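# Put the blue-taped flask into a free shaker clamp

## Task

Place the glass flask with the blue tape into an empty clamp on the shaker, so that its base sits fully down inside the clamp and the clamp's spring ring encircles the flask's cone. Do not grip it hard, push hard on its rim, or rip the foil covering its opening. When you finish, every other flask must still be seated. Do not bend any clamp's legs or pry a spring ring loose, do not strike any flask hard, and do not let any flask drop more than a few centimetres. Any one of these failures means the task is failed.

## Robot and tools

ROBOT. There are two UR7e arms, left_arm and right_arm. Each carries a Robotiq 140 two-finger gripper, and its fingers can fold at a hinge. Calibrated base positions in the scene frame are left_arm (-0.027, +0.491, +0.013) m and right_arm (+0.044, -0.521, +0.013) m. Both bases are turned only slightly about z.

FRAMES. The scene frame has its origin at table-top height, halfway between the nominal bases. +z points up and +x points out over the table. left_arm is on the +y side; this does not match the left and right of the images. Reported hand poses and velocities are given in each arm's own base frame. Commanded offsets are along the axes of that arm's current Hand target. On the gripper, +z is the direction the fingers point, and the fingers open and close along y. end_effector_position is the point between the pads when they are shut. The fingertips reach about 33 mm past that point, or about 9 mm past it when the gripper is wide open.

ROW LAYOUT. Every row has 18 numbers, each in [-1, 1]. The first 9 are for left_arm: dx, dy, dz, rx, ry, rz, then gripper position, force_limit, speed. The last 9 are the same for right_arm. Include all 18 even when only one arm moves. dx..rz are an offset, not a pose. They are measured from the arm's Hand target at the start of the action or move, along that target's own axes. 1.0 means 0.6 m or 180 degrees, and rx, ry, rz together form one rotation vector. All six at 0 re-commands the current Hand target. Repeating an offset in a later call moves the arm on again. The three gripper numbers are absolute settings. position is +1 for fully open (140 mm), about -0.8 where the pads meet, and -1 to close until something blocks the fingers. force_limit runs from -1 (about 14 N) to +1 (about 58 N). speed runs from -1 (about 30 mm/s) to +1 (about 250 mm/s); faster closing grips harder. Both force_limit and speed start at +1. To leave a gripper unchanged, send its previous three numbers again, because a 0 is a real command.

TOOLS.
- execute_actions(actions, cameras): actions is a list of actions. Each action is a list of 1 to 15 rows, one row per 1/30 s step, and the last row is held if there are fewer than 15. Every row is counted from the pose at the start of its action. An empty list returns the state plus images.
- move(target, speed, blend, stop_force, zero, blocking, cameras): target is a single row or a list of up to 15 rows. Every row is an offset from the Hand targets at the start of the move, not from the row before. The paths are straight and do not avoid obstacles. speed is in m/s, from 0.002 to 3.6 with default 0.25, and rotation speed is capped at twice that in rad/s. blend is a corner radius in m; 0 stops at each target. stop_force is from 3 to 120 N and ends an arm's path when it meets resistance. Use it with slow approaches, and leave it out when backing away from a contact. zero (default true) re-zeros the force reading first. blocking=false returns early but cannot be combined with stop_force. The result adds a "move:" line: done, off_target, moving, held or fault. It may add limits=paced (pose clipped) or limits=held (steps withheld).
- wait(seconds 0 to 10), stop(): these hold or brake the robot.
- zoom_image(camera, region [x0,y0,x1,y1] in pixels, at most 504x504): gives a closer look at a camera's latest image.
- zero_wrist_force(arm): tares that arm's wrist sensor.
- read_manual(section): returns licence text only.
- finished_scene(scene): ends the current scene, with scene set to its number. It cannot be undone.
Cameras are cam_head_left, cam_head_right, cam_high, cam_low, cam_left_wrist and cam_right_wrist, each 896x504. cameras=["all"] gives every view.

RESULTS. Each result gives end_effector_position (m), end_effector_quat_wxyz and velocities, the Hand target (the next offsets start from it), Tool commands, and Joint positions and torques. It also gives Wrist force and torque in the gripper's own axes, plus the peak force since the last reading, and motor temperatures. object_status codes are: 0 moving, 1 blocked while opening, 2 blocked while closing (likely holding something), 3 reached the set position or pads touching. After commanding -1, look for 2. position_measured is in counts: 3 is open, about 75 is 100 mm, 139 is 60 mm, 200 is 20 mm and 230 is pads touching. The gripper often stops short of its Hand target; send the missing distance as an offset.

GRIPPING THE FLASK. Hold the glass near the fingertips, in the outer quarter of the pads. Closer to the palm the fingers fold and may squeeze too hard or slip. Close slowly with a low force_limit so the glass is not crushed. Keep the fingers off the foil, and do not bear down on the rim. Fingertips pushed into a surface fold quietly, so approach slowly with stop_force. Lower the flask straight down into the clamp until its base is fully seated and the ring is around the cone. Open the fingers only once the flask is at rest.

HAZARDS. The arms are stiff. Pushing even slightly past a firm contact, an outside force near 150 N, or a joint torque at its limit triggers a 10 s fault stop. The wrist joint limits are 25.7 N m. Orientation is clipped to 32 degrees from the measured value per step. Do not run paths close to an arm's own base. A clearance check holds back commands that bring the arms near each other, but it does not guarantee no contact. Contact between the arms, including one gripper closing on the other's fingers, can fail the task. Motors heat up when holding loads or straining, with a warning at 70 °C and a brake stop at 85 °C. Do not bump other flasks or clamp legs, drop anything, or leave anything off the table. Loose objects may sometimes be nudged by outside disturbances.

Each tool is called after "Request:" as name(argument=value, ...), one argument or row to a line, values as JSON.

## Session

Request:
execute_actions(
  actions=[],
)

Scene clock: 0.00 s.
left_arm: end_effector_position=(+0.9512, -0.1013, +0.3088) position_measured=3 object_status=3 end_effector_quat_wxyz=(-0.049, +0.736, -0.287, +0.612) | right_arm: end_effector_position=(+1.0342, +0.1166, +0.2080) position_measured=3 object_status=3 end_effector_quat_wxyz=(+0.089, +0.871, -0.127, +0.466)
Joint positions: left_arm=[-0.225 -0.845 1.355 -3.401 -1.635 3.61] | right_arm=[0.086 -0.551 0.773 -2.74 -1.917 3.339]
Joint velocities: within noise
Joint torques (N m): no reading
Motor temperatures (°C): left_arm=[32 33 29 37 41 42] | right_arm=[36 24 32 36 38 42]
Wrist force (N): no reading
Wrist torque (N m): no reading
Wrist force, peak (N): no reading
Hand target: left_arm +0.9512, -0.1013, +0.3088; -0.049, +0.736, -0.287, +0.612 | right_arm +1.0342, +0.1166, +0.2080; +0.089, +0.871, -0.127, +0.466
Tool commands: left_gripper/position=+1.0 left_gripper/force_limit=+1.0 left_gripper/speed=+1.0 right_gripper/position=+1.0 right_gripper/force_limit=+1.0 right_gripper/speed=+1.0

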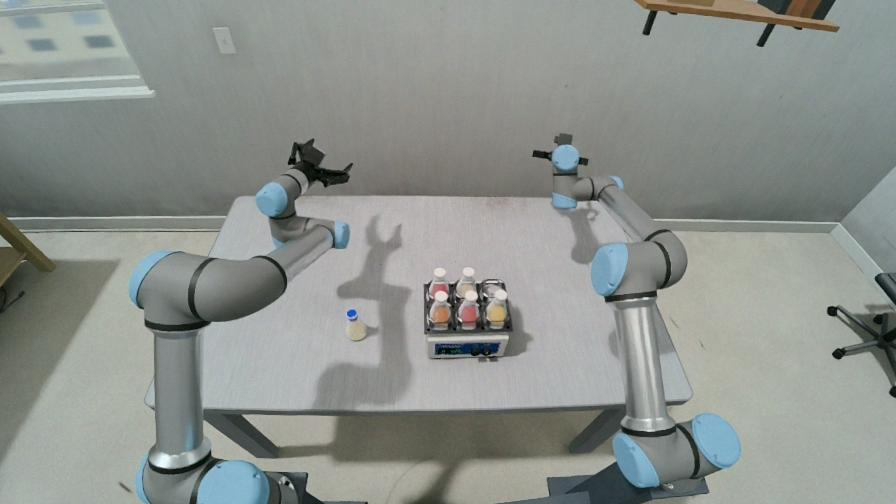

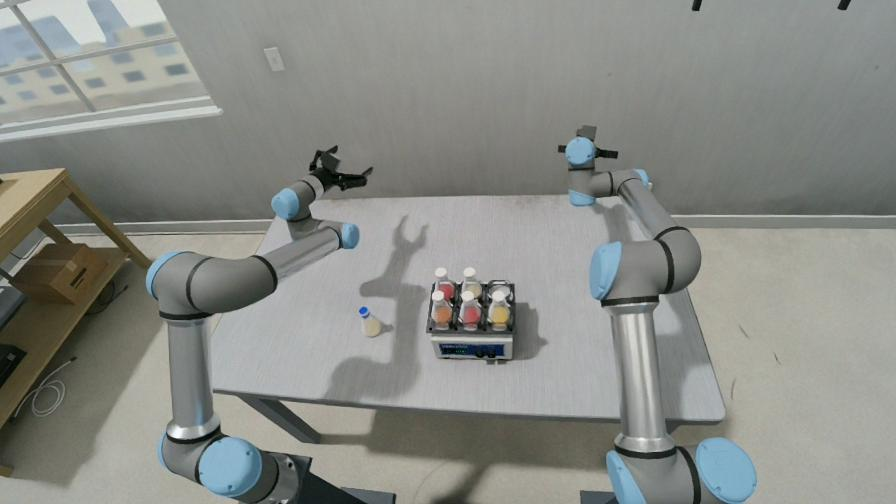

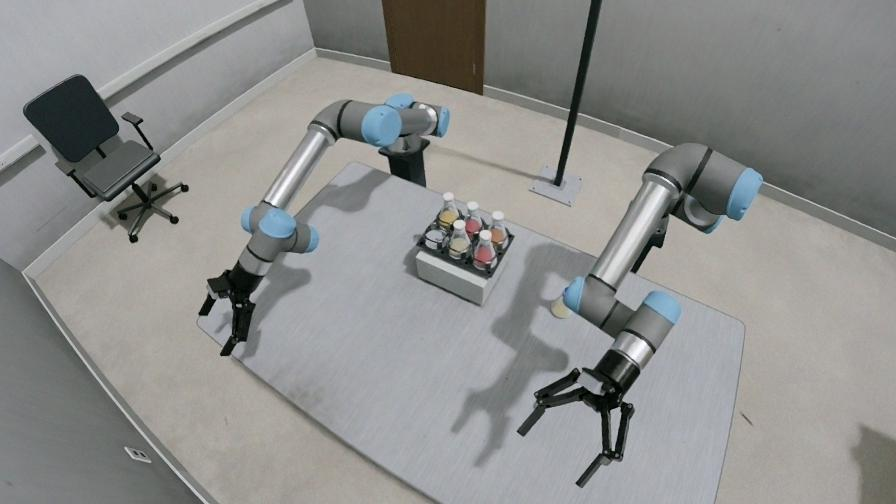

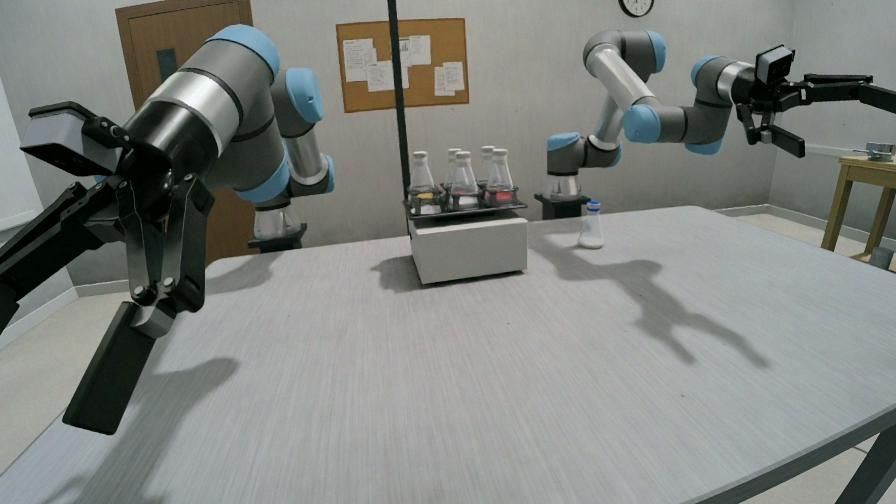

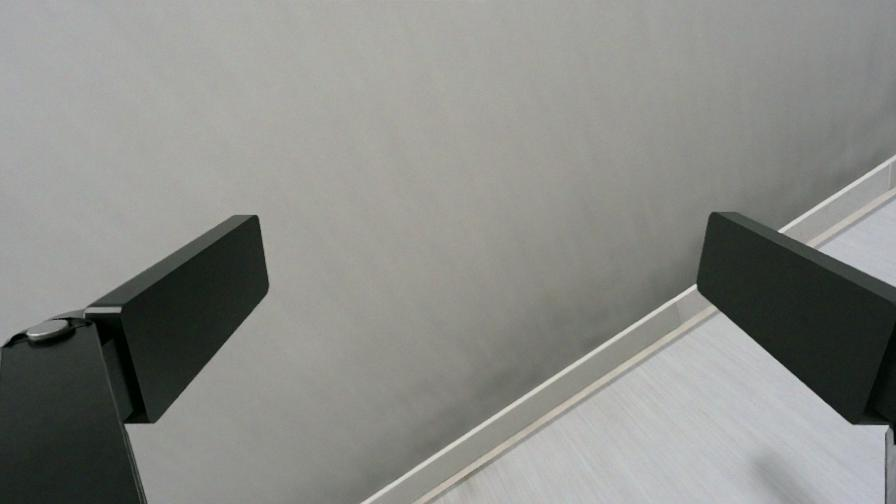

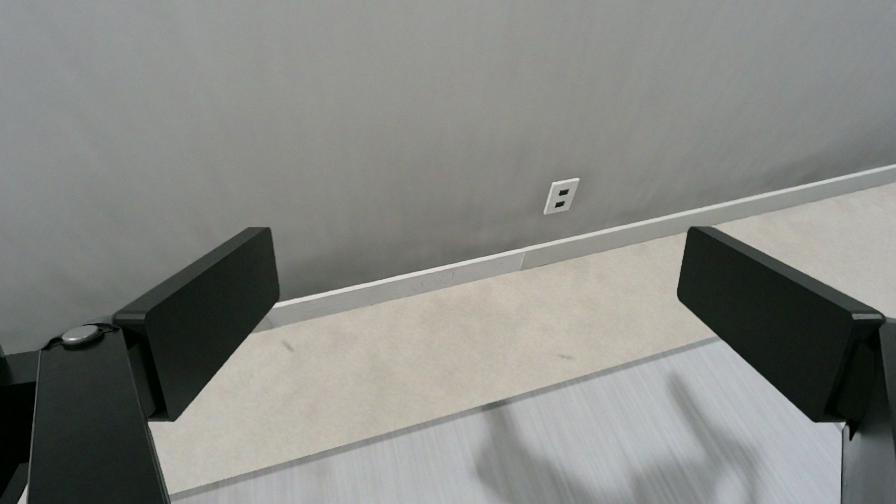

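Request:
zoom_image(
  camera="cam_head_right",
  region=[340, 250, 540, 370],
)

Request:
zoom_image(
  camera="cam_high",
  region=[390, 180, 590, 330],
)

Request:
zoom_image(
  camera="cam_low",
  region=[380, 130, 630, 300],
)

Request:
zoom_image(
  camera="cam_head_left",
  region=[320, 250, 540, 370],
)

Scaled by 2.520 from the camera's 896x504 image, which has a finer 1280x720 frame.

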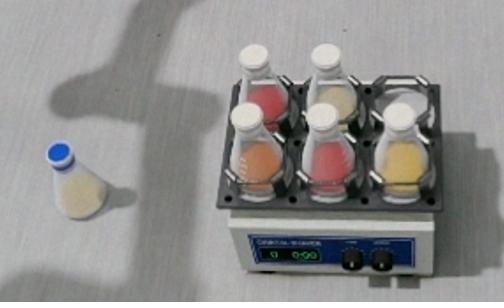

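Scaled by 2.520 from the camera's 896x504 image, which has a finer 1280x720 frame.

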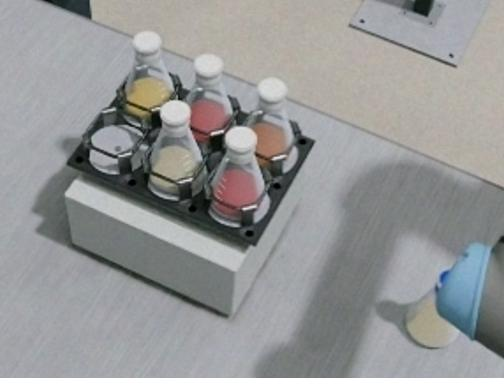

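Scaled by 2.016 from the camera's 896x504 image, which has a finer 1280x720 frame.

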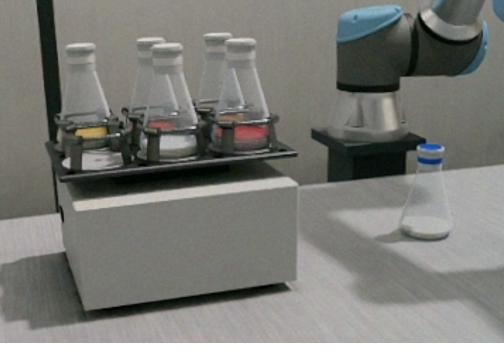

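Scaled by 2.291 from the camera's 896x504 image, which has a finer 1280x720 frame.

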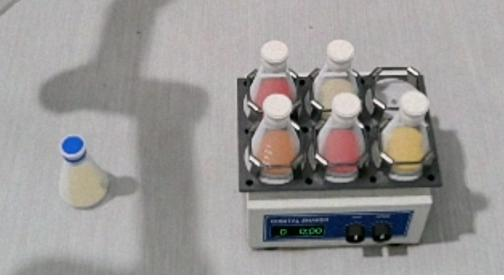

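Request:
move(
  target=[0,0,0,0,0,0,1,1,1,-0.032,0.06,-0.8,0,0,0,1,1,1],
  speed=0.5,
)

Request:
move(
  target=[0,0,0,0,0,0,1,1,1,-0.547,-0.163,-0.685,0.286,-0.026,-0.2,1,1,1],
  speed=0.5,
  cameras=["cam_right_wrist","cam_high"],
)

Scene clock: 97.57 s.
left_arm: end_effector_position=(+0.9512, -0.1013, +0.3088) position_measured=3 object_status=3 end_effector_quat_wxyz=(-0.049, +0.736, -0.287, +0.612) | right_arm: end_effector_position=(+0.6343, +0.2160, +0.4571) position_measured=3 object_status=3 end_effector_quat_wxyz=(+0.089, +0.871, -0.127, +0.466)
Joint positions: left_arm=[-0.225 -0.845 1.355 -3.401 -1.635 3.61] | right_arm=[0.384 -1.531 1.618 -2.51 -2.152 3.546]
Joint torques (N m): left_arm=[-0.32 -53.29 -21.77 -3.42 0.12 0.03] | right_arm=[5.59 -35.01 -36.65 -2.33 0.99 -1.1]
Wrist force (N): left_arm=[-0.1 0.1 0.0] | right_arm=[0.2 0.0 -0.1]
Wrist torque (N m): left_arm=[0.03 0.01 0.00] | right_arm=[0.05 -0.01 0.05]
Wrist force, peak (N): left_arm=[0.1 0.3 0.2] | right_arm=[-0.2 0.5 -4.3]
Hand target: left_arm +0.9512, -0.1013, +0.3088; -0.049, +0.736, -0.287, +0.612 | right_arm +0.6342, +0.2161, +0.4573; +0.089, +0.871, -0.127, +0.466
Off the commanded pose: left_arm 0.000 m, 0 deg | right_arm 0.000 m, 0 deg.
move: done

Scene clock: 99.23 s.
left_arm: end_effector_position=(+0.9512, -0.1013, +0.3088) position_measured=3 object_status=3 end_effector_quat_wxyz=(-0.049, +0.736, -0.287, +0.612) | right_arm: end_effector_position=(+0.1647, +0.4671, +0.4061) position_measured=3 object_status=3 end_effector_quat_wxyz=(-0.162, +0.837, +0.347, +0.391)
Joint positions: left_arm=[-0.225 -0.845 1.355 -3.401 -1.635 3.61] | right_arm=[1.121 -2.038 2.066 -2.446 -1.826 3.361]
Joint torques (N m): left_arm=[-0.45 -53.94 -21.58 -3.47 -0.07 0.07] | right_arm=[5.8 -16.7 -22.95 -1.47 -1.81 -1.74]
Wrist force (N): left_arm=[0.0 0.1 -0.2] | right_arm=[-0.5 0.3 0.2]
Wrist torque (N m): left_arm=[-0.01 -0.02 0.00] | right_arm=[0.13 0.10 -0.14]
Wrist force, peak (N): left_arm=[-0.1 0.3 0.1] | right_arm=[2.7 -0.3 2.6]
Hand target: left_arm +0.9512, -0.1013, +0.3088; -0.049, +0.736, -0.287, +0.612 | right_arm +0.1646, +0.4671, +0.4060; -0.162, +0.837, +0.347, +0.391
Off the commanded pose: left_arm 0.000 m, 0 deg | right_arm 0.000 m, 0 deg.
move: done
Images, in order (width x height): cam_high 896x504, cam_right_wrist 896x504.

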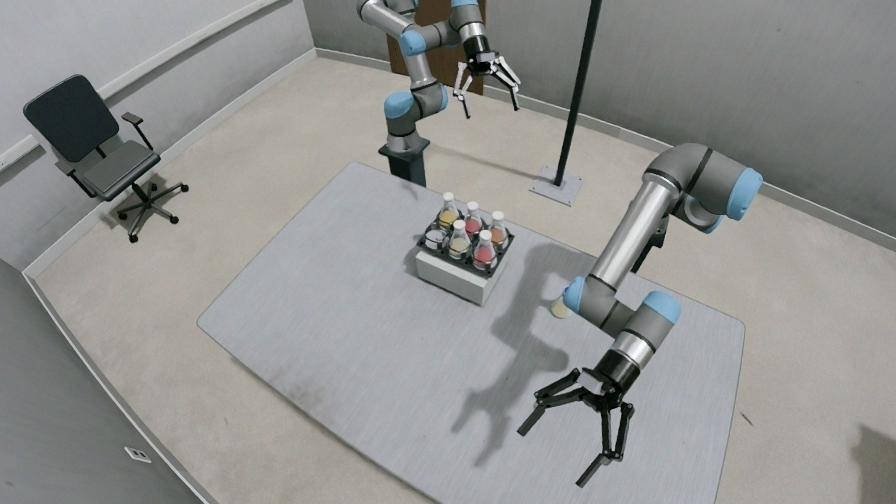

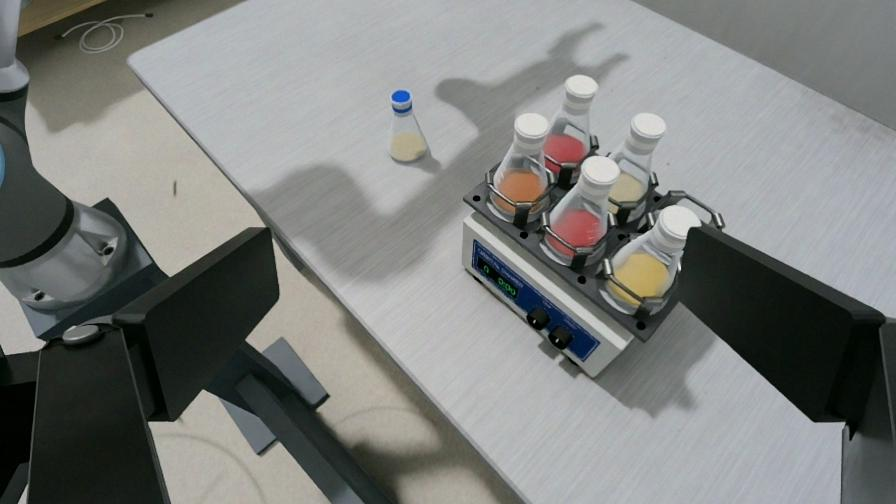

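Request:
zoom_image(
  camera="cam_right_wrist",
  region=[350, 70, 470, 190],
)

Request:
zoom_image(
  camera="cam_right_wrist",
  region=[450, 60, 730, 350],
)

Scaled by 4.200 from the camera's 896x504 image, which has a finer 1280x720 frame.

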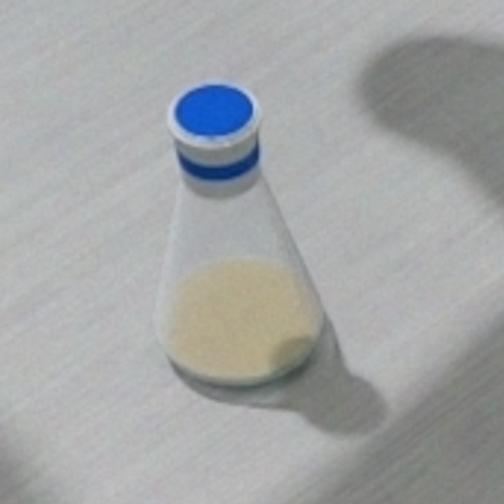

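Scaled by 1.738 from the camera's 896x504 image, which has a finer 1280x720 frame.

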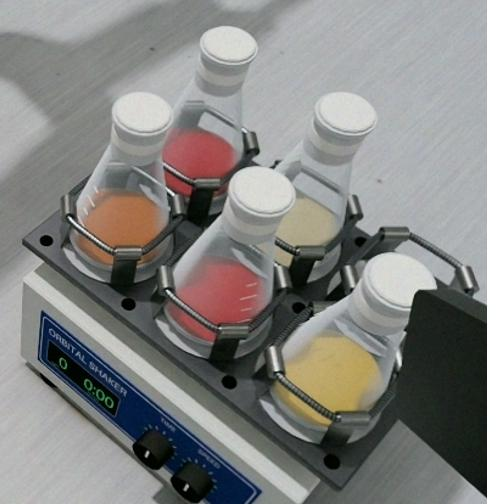

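Request:
move(
  target=[-0.107,-0.463,-0.53,0,0,0,1,1,1,-0.0245,-0.1438,0.6865,-0.0243,0.1105,0.0141,0.17,-1,1],
  speed=0.35,
  cameras=["cam_right_wrist","cam_high","cam_head_right","cam_head_left"],
)

Scene clock: 216.77 s.
left_arm: end_effector_position=(+0.7509, +0.2489, +0.4493) position_measured=3 object_status=3 end_effector_quat_wxyz=(-0.050, +0.736, -0.287, +0.612) | right_arm: end_effector_position=(+0.3202, +0.7450, +0.1307) position_measured=108 object_status=3 end_effector_quat_wxyz=(-0.196, +0.770, +0.280, +0.539)
Joint positions: left_arm=[0.392 -1.202 1.533 -3.155 -2.229 3.793] | right_arm=[1.162 -0.81 1.789 -3.735 -2.004 3.311]
Joint torques (N m): left_arm=[5.36 -28.99 -13.29 -3.45 -2 -1.79] | right_arm=[-0.27 -32.48 -27.71 -4.97 2.19 1.93]
Wrist force (N): left_arm=[0.5 -0.3 0.0] | right_arm=[0.2 -0.3 -0.2]
Wrist torque (N m): left_arm=[-0.09 -0.09 0.08] | right_arm=[-0.11 -0.09 0.03]
Wrist force, peak (N): left_arm=[0.7 2.9 2.5] | right_arm=[-2.0 -1.4 3.0]
Hand target: left_arm +0.7509, +0.2489, +0.4492; -0.049, +0.736, -0.287, +0.612 | right_arm +0.3203, +0.7451, +0.1307; -0.196, +0.770, +0.280, +0.539
Off the commanded pose: left_arm 0.000 m, 0 deg | right_arm 0.000 m, 0 deg.
move: done
Images, in order (width x height): cam_head_left 896x504, cam_head_right 896x504, cam_high 896x504, cam_right_wrist 896x504.

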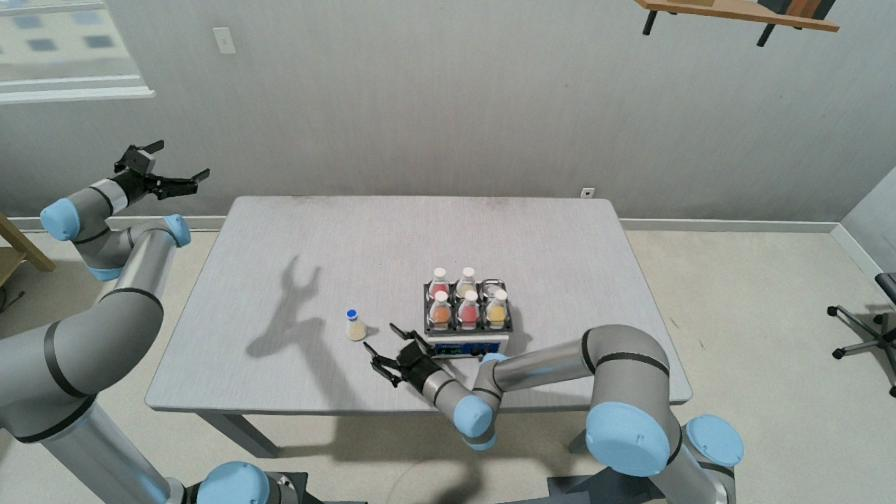

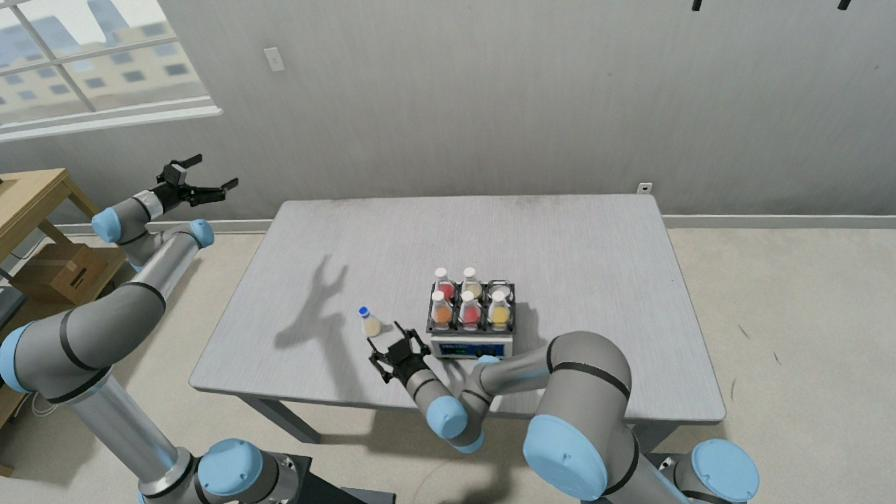

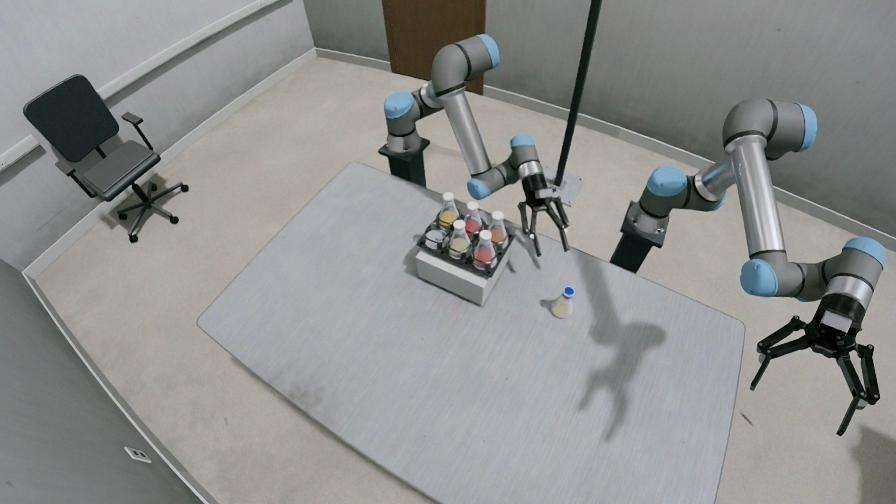

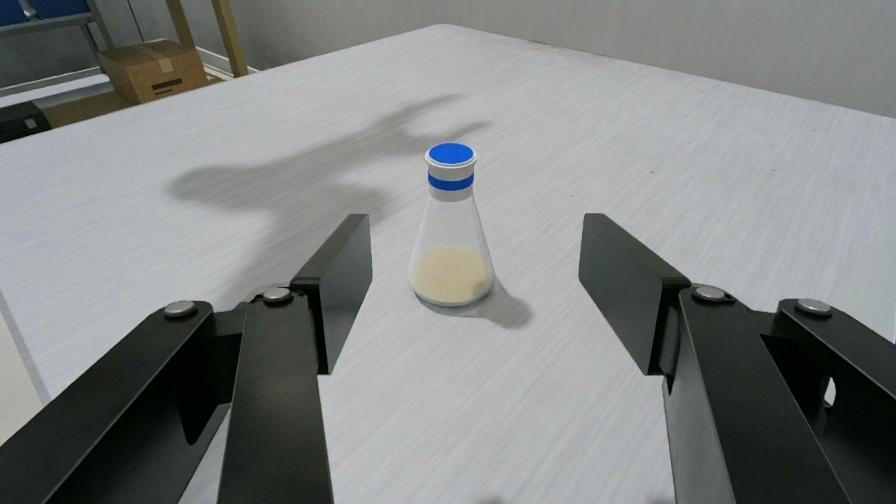

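Request:
move(
  target=[0,0,0,0,0,0,1,1,1,-0.0005,-0.0082,0.2005,0,0,0,0.17,-1,1],
  speed=0.15,
  cameras=["cam_right_wrist"],
)

Scene clock: 238.47 s.
left_arm: end_effector_position=(+0.7509, +0.2489, +0.4492) position_measured=3 object_status=3 end_effector_quat_wxyz=(-0.049, +0.736, -0.287, +0.612) | right_arm: end_effector_position=(+0.3947, +0.8133, +0.0928) position_measured=108 object_status=3 end_effector_quat_wxyz=(-0.196, +0.770, +0.281, +0.539)
Joint positions: left_arm=[0.392 -1.202 1.533 -3.155 -2.229 3.793] | right_arm=[1.097 -0.616 1.493 -3.643 -1.944 3.284]
Joint torques (N m): left_arm=[6.19 -27.98 -12.43 -0.92 -2.14 0.17] | right_arm=[-0.08 -50.86 -20.72 -3.03 -0.08 -0.13]
Wrist force (N): left_arm=[0.3 -0.1 0.1] | right_arm=[0.4 -0.1 -0.1]
Wrist torque (N m): left_arm=[-0.06 -0.06 0.08] | right_arm=[-0.04 -0.14 0.09]
Wrist force, peak (N): left_arm=[0.6 -0.3 0.4] | right_arm=[3.4 -2.3 7.5]
Hand target: left_arm +0.7509, +0.2489, +0.4492; -0.049, +0.736, -0.287, +0.612 | right_arm +0.3947, +0.8133, +0.0928; -0.196, +0.770, +0.281, +0.539 (not the last commanded pose)
Tool commands: left_gripper/position=+1.0 left_gripper/force_limit=+1.0 left_gripper/speed=+1.0 right_gripper/position=+0.168627 right_gripper/force_limit=-1.0 right_gripper/speed=+1.0
Off the commanded pose: left_arm 0.000 m, 0 deg | right_arm 0.013 m, 0 deg.
FORCE FAULT: contact force on the right arm reached its limit, and that arm stopped. The contact can be on any part of that arm, not only on its tool. That arm's remaining commands of this call were not run. That arm is still stopped at the end of this call. That arm stays stopped for about 10 more seconds. Until then a move that you send moves the other arm only, and its call returns only when the move has ended. Once the stop has ended, the next robot result says so. If the stop ends while you think or write, that arm runs what you send next, counted from a new Hand target: where the arm stands when the stop ends. While its stop runs, that arm takes no new command, but its gripper still runs the gripper command that each later call begins with. Until it ends, the stop uses up actions while you think or wait. An arm that is not stopped still takes commands.
move: fault (right_arm)
Images, in order (width x height): cam_right_wrist 896x504.

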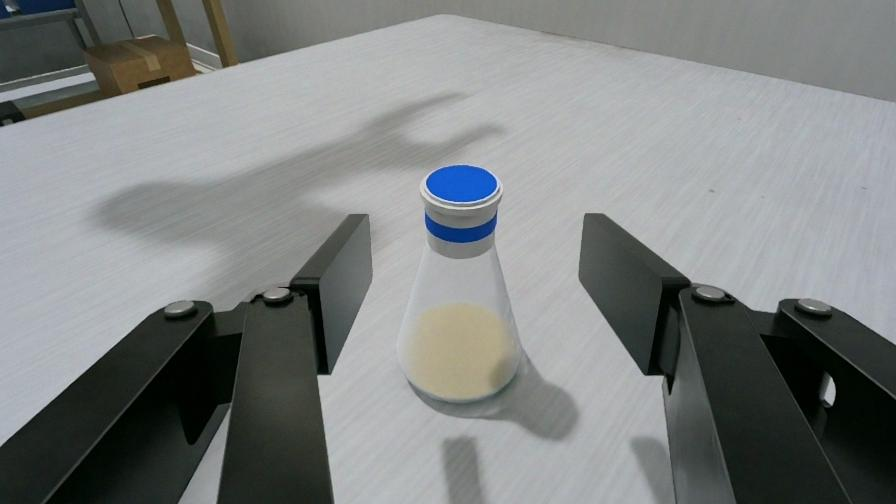

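Request:
wait(
  seconds=10,
  cameras=["cam_low","cam_head_right","cam_high"],
)

Request:
zoom_image(
  camera="cam_low",
  region=[380, 60, 740, 300],
)

Request:
zoom_image(
  camera="cam_head_right",
  region=[340, 250, 640, 480],
)

Scene clock: 251.10 s.
left_arm: end_effector_position=(+0.7509, +0.2489, +0.4492) position_measured=3 object_status=3 end_effector_quat_wxyz=(-0.049, +0.736, -0.287, +0.612) | right_arm: end_effector_position=(+0.3947, +0.8133, +0.0928) position_measured=108 object_status=3 end_effector_quat_wxyz=(-0.196, +0.770, +0.281, +0.539)
Joint positions: left_arm=[0.392 -1.202 1.533 -3.155 -2.229 3.793] | right_arm=[1.097 -0.616 1.493 -3.643 -1.944 3.284]
Joint torques (N m): left_arm=[6.25 -28.75 -18.89 -0.98 -2.28 1.77] | right_arm=[-0.68 -49.94 -21.18 -3.26 -0.1 0.15]
Wrist force (N): left_arm=[0.3 -0.3 0.2] | right_arm=[0.5 -0.3 -0.2]
Wrist torque (N m): left_arm=[-0.08 -0.04 0.07] | right_arm=[-0.10 -0.15 0.09]
Wrist force, peak (N): left_arm=[0.6 -0.2 0.1] | right_arm=[0.7 -0.3 -0.2]
Hand target: left_arm +0.7509, +0.2489, +0.4492; -0.049, +0.736, -0.287, +0.612 | right_arm +0.3947, +0.8133, +0.0928; -0.196, +0.770, +0.281, +0.539 (not the last commanded pose)
Tool commands: left_gripper/position=+1.0 left_gripper/force_limit=+1.0 left_gripper/speed=+1.0 right_gripper/position=+0.168627 right_gripper/force_limit=-1.0 right_gripper/speed=+1.0
Off the commanded pose: left_arm 0.000 m, 0 deg | right_arm 0.013 m, 0 deg.
FORCE FAULT, CONTINUED: the right arm's stop, for the force fault that an earlier result reported, is over. The rest of the stop counts as 20 of the actions that you can send in this scene. That arm's target is now where it stood when the stop ended, not its last command. That arm accepts commands again.
wait: 6.60 of 10 s (the simulator was too slow to fit another step into this call); at rest from the start
Images, in order (width x height): cam_head_right 896x504, cam_high 896x504, cam_low 896x504.

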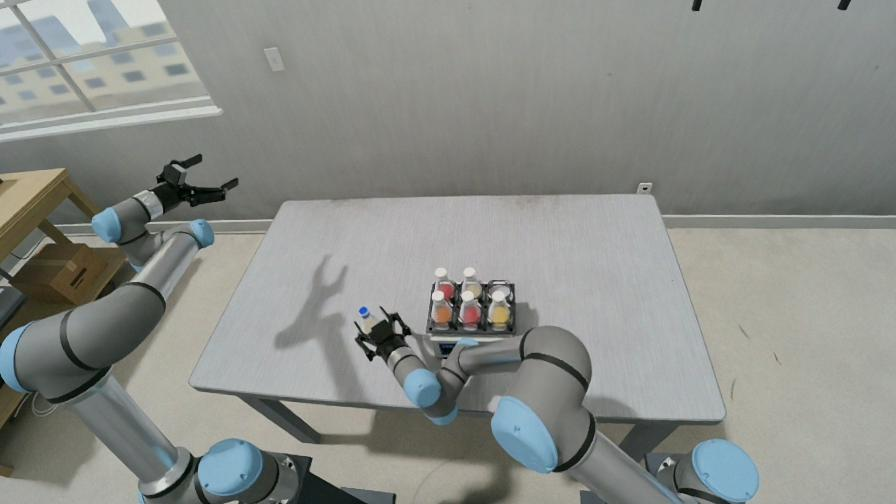

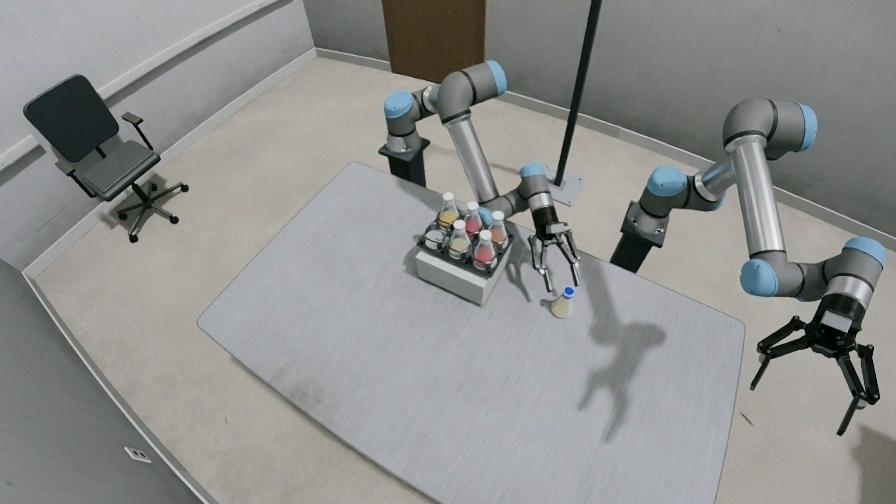

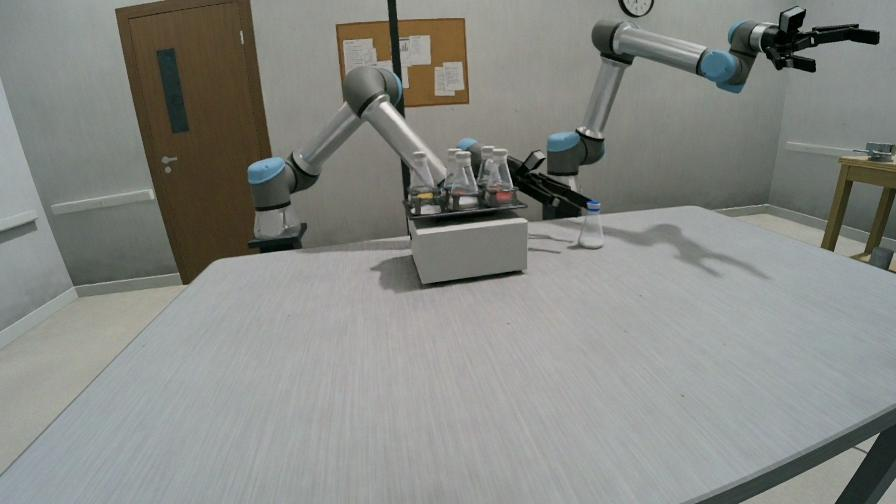

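Scaled by 1.400 from the camera's 896x504 image, which has a finer 1280x720 frame.

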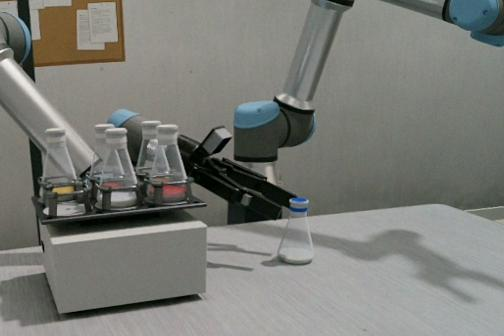

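Scaled by 1.680 from the camera's 896x504 image, which has a finer 1280x720 frame.

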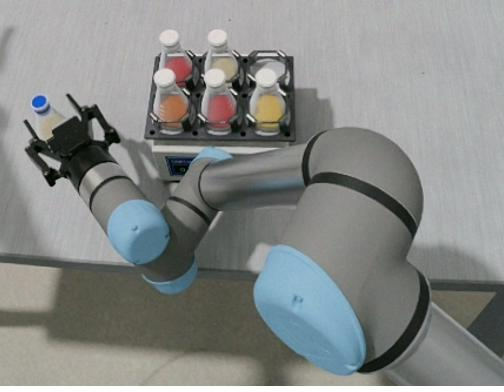

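Request:
move(
  target=[
    [0,0,0,0,0,0,1,1,1,0,0,-0.1833,0,0,0,0.17,-1,1],
    [0,0,0,0,0,0,1,1,1,0.1019,-0.0725,-0.1392,-0.1179,-0.1364,0.0755,0.17,-1,1],
  ],
  speed=0.15,
  cameras=["cam_right_wrist","cam_head_right","cam_low"],
)

Request:
zoom_image(
  camera="cam_head_right",
  region=[340, 250, 640, 480],
)

Request:
zoom_image(
  camera="cam_low",
  region=[380, 60, 740, 300],
)

Scene clock: 288.37 s.
left_arm: end_effector_position=(+0.7509, +0.2489, +0.4492) position_measured=3 object_status=3 end_effector_quat_wxyz=(-0.049, +0.736, -0.287, +0.612) | right_arm: end_effector_position=(+0.3226, +0.8096, +0.1787) position_measured=108 object_status=3 end_effector_quat_wxyz=(-0.051, +0.916, +0.121, +0.380) end_effector_velocity=(+0.000, -0.001, +0.000) end_effector_angular_velocity=(-0.004, +0.001, +0.000)
Joint positions: left_arm=[0.392 -1.202 1.533 -3.155 -2.229 3.793] | right_arm=[1.249 -0.823 1.144 -2.397 -2.202 3.961]
Joint velocities: left_arm=[within noise] | right_arm=[0 -0.001 0 0.005 -0.001 0]
Joint torques (N m): left_arm=[6.33 -28.21 -20.76 -1.01 -2.19 1.95] | right_arm=[6.37 -62.62 -29.65 -1.52 -3.47 0.13]
Wrist force (N): left_arm=[0.1 -0.3 0.0] | right_arm=[-0.3 0.0 0.1]
Wrist torque (N m): left_arm=[-0.10 0.00 0.07] | right_arm=[0.09 0.11 0.02]
Wrist force, peak (N): left_arm=[0.3 -0.4 0.4] | right_arm=[0.4 -0.6 -2.3]
Hand target: left_arm +0.7509, +0.2489, +0.4492; -0.049, +0.736, -0.287, +0.612 | right_arm +0.3226, +0.8095, +0.1788; -0.051, +0.916, +0.121, +0.380
Off the commanded pose: left_arm 0.000 m, 0 deg | right_arm 0.000 m, 0 deg.
move: done
Images, in order (width x height): cam_head_right 896x504, cam_low 896x504, cam_right_wrist 896x504.

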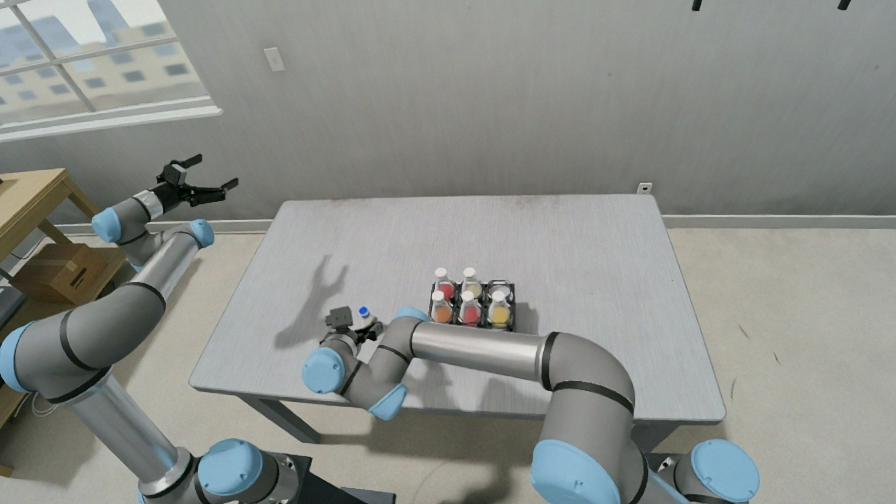

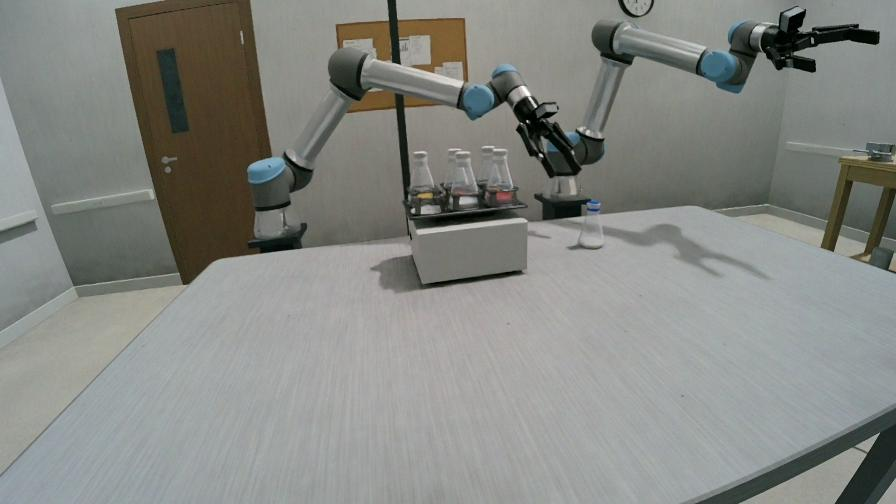

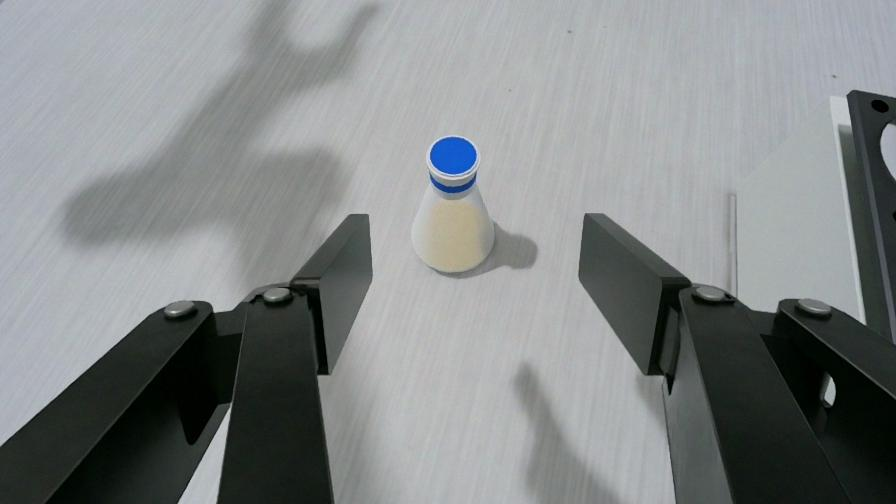

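Scaled by 1.680 from the camera's 896x504 image, which has a finer 1280x720 frame.

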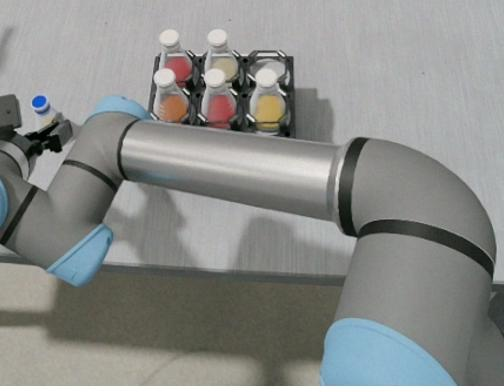

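Scaled by 1.400 from the camera's 896x504 image, which has a finer 1280x720 frame.

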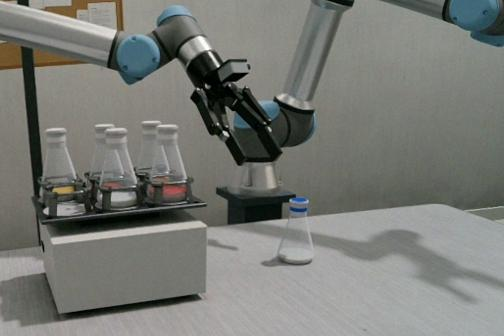

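Request:
move(
  target=[
    [0,0,0,0,0,0,1,1,1,0.0127,-0.0767,0.0127,-0.0982,0,0.0982,0.17,-1,1],
    [0,0,0,0,0,0,1,1,1,0.0035,-0.0167,0.2033,-0.0982,0,0.0982,0.17,-1,1],
  ],
  speed=0.12,
  cameras=["cam_right_wrist","cam_head_right","cam_low"],
)

Request:
zoom_image(
  camera="cam_low",
  region=[440, 130, 640, 270],
)

Scene clock: 342.07 s.
left_arm: end_effector_position=(+0.7509, +0.2489, +0.4492) position_measured=3 object_status=3 end_effector_quat_wxyz=(-0.049, +0.736, -0.287, +0.612) | right_arm: end_effector_position=(+0.4047, +0.8420, +0.0939) position_measured=108 object_status=3 end_effector_quat_wxyz=(+0.033, +0.920, -0.080, +0.381)
Joint positions: left_arm=[0.392 -1.202 1.533 -3.155 -2.229 3.793] | right_arm=[1.212 -0.346 0.375 -1.782 -2.339 4.453]
Joint torques (N m): left_arm=[5.34 -27.5 -23 -0.78 -1.9 1.61] | right_arm=[4.88 -76.77 -34.18 -1.3 -0.91 1.91]
Wrist force (N): left_arm=[0.2 -0.5 0.2] | right_arm=[-0.4 0.0 0.2]
Wrist torque (N m): left_arm=[-0.12 -0.04 0.07] | right_arm=[0.07 0.09 -0.08]
Wrist force, peak (N): left_arm=[0.5 -0.4 0.2] | right_arm=[-0.4 0.2 2.2]
Hand target: left_arm +0.7509, +0.2489, +0.4492; -0.049, +0.736, -0.287, +0.612 | right_arm +0.4048, +0.8421, +0.0941; +0.033, +0.920, -0.080, +0.381
Off the commanded pose: left_arm 0.000 m, 0 deg | right_arm 0.000 m, 0 deg.
elbow stopped short (right arm): the move would have taken joint 3 (elbow) straighter than the controller allows.
move: done
Images, in order (width x height): cam_head_right 896x504, cam_low 896x504, cam_right_wrist 896x504.

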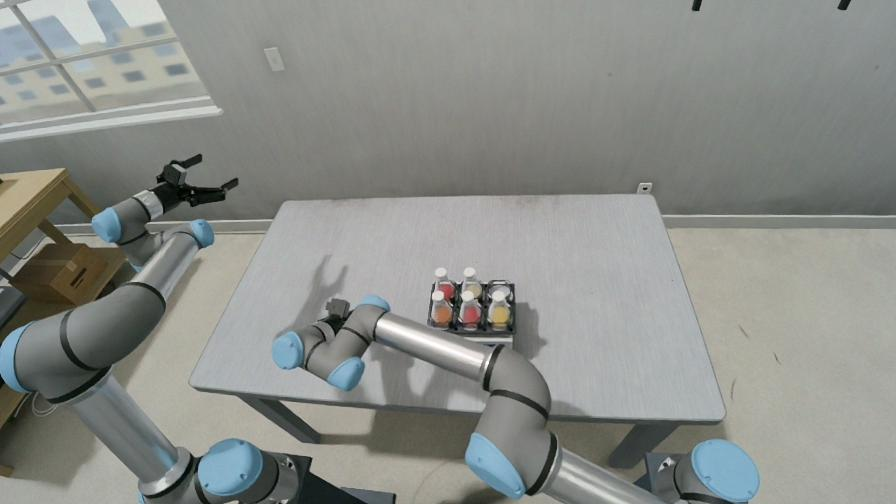

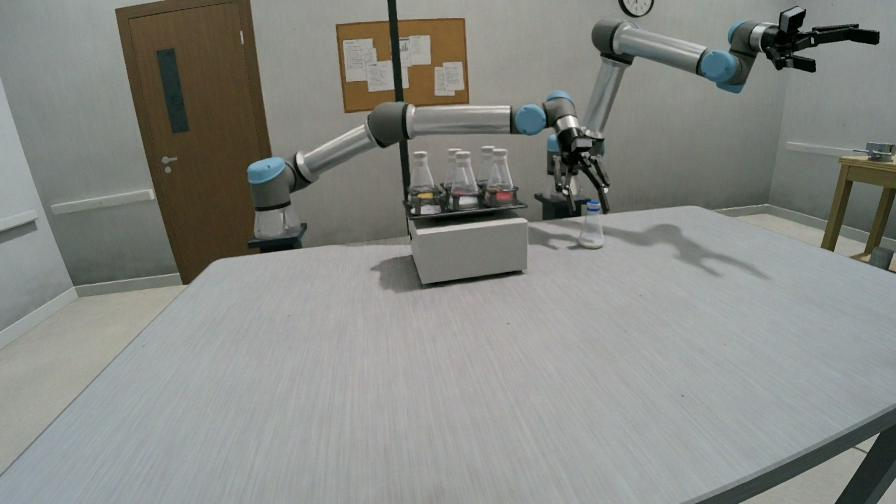

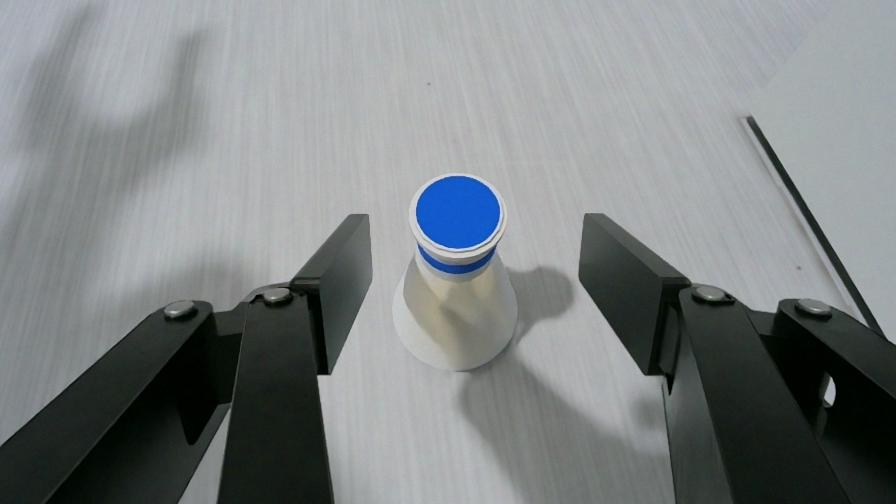

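Scaled by 2.520 from the camera's 896x504 image, which has a finer 1280x720 frame.

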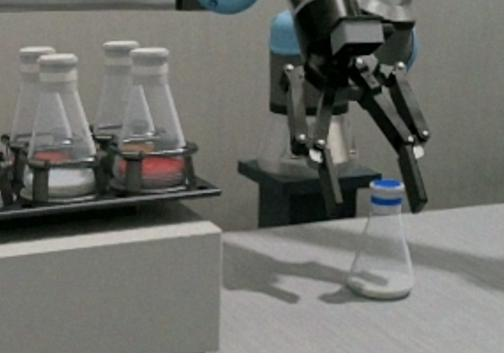

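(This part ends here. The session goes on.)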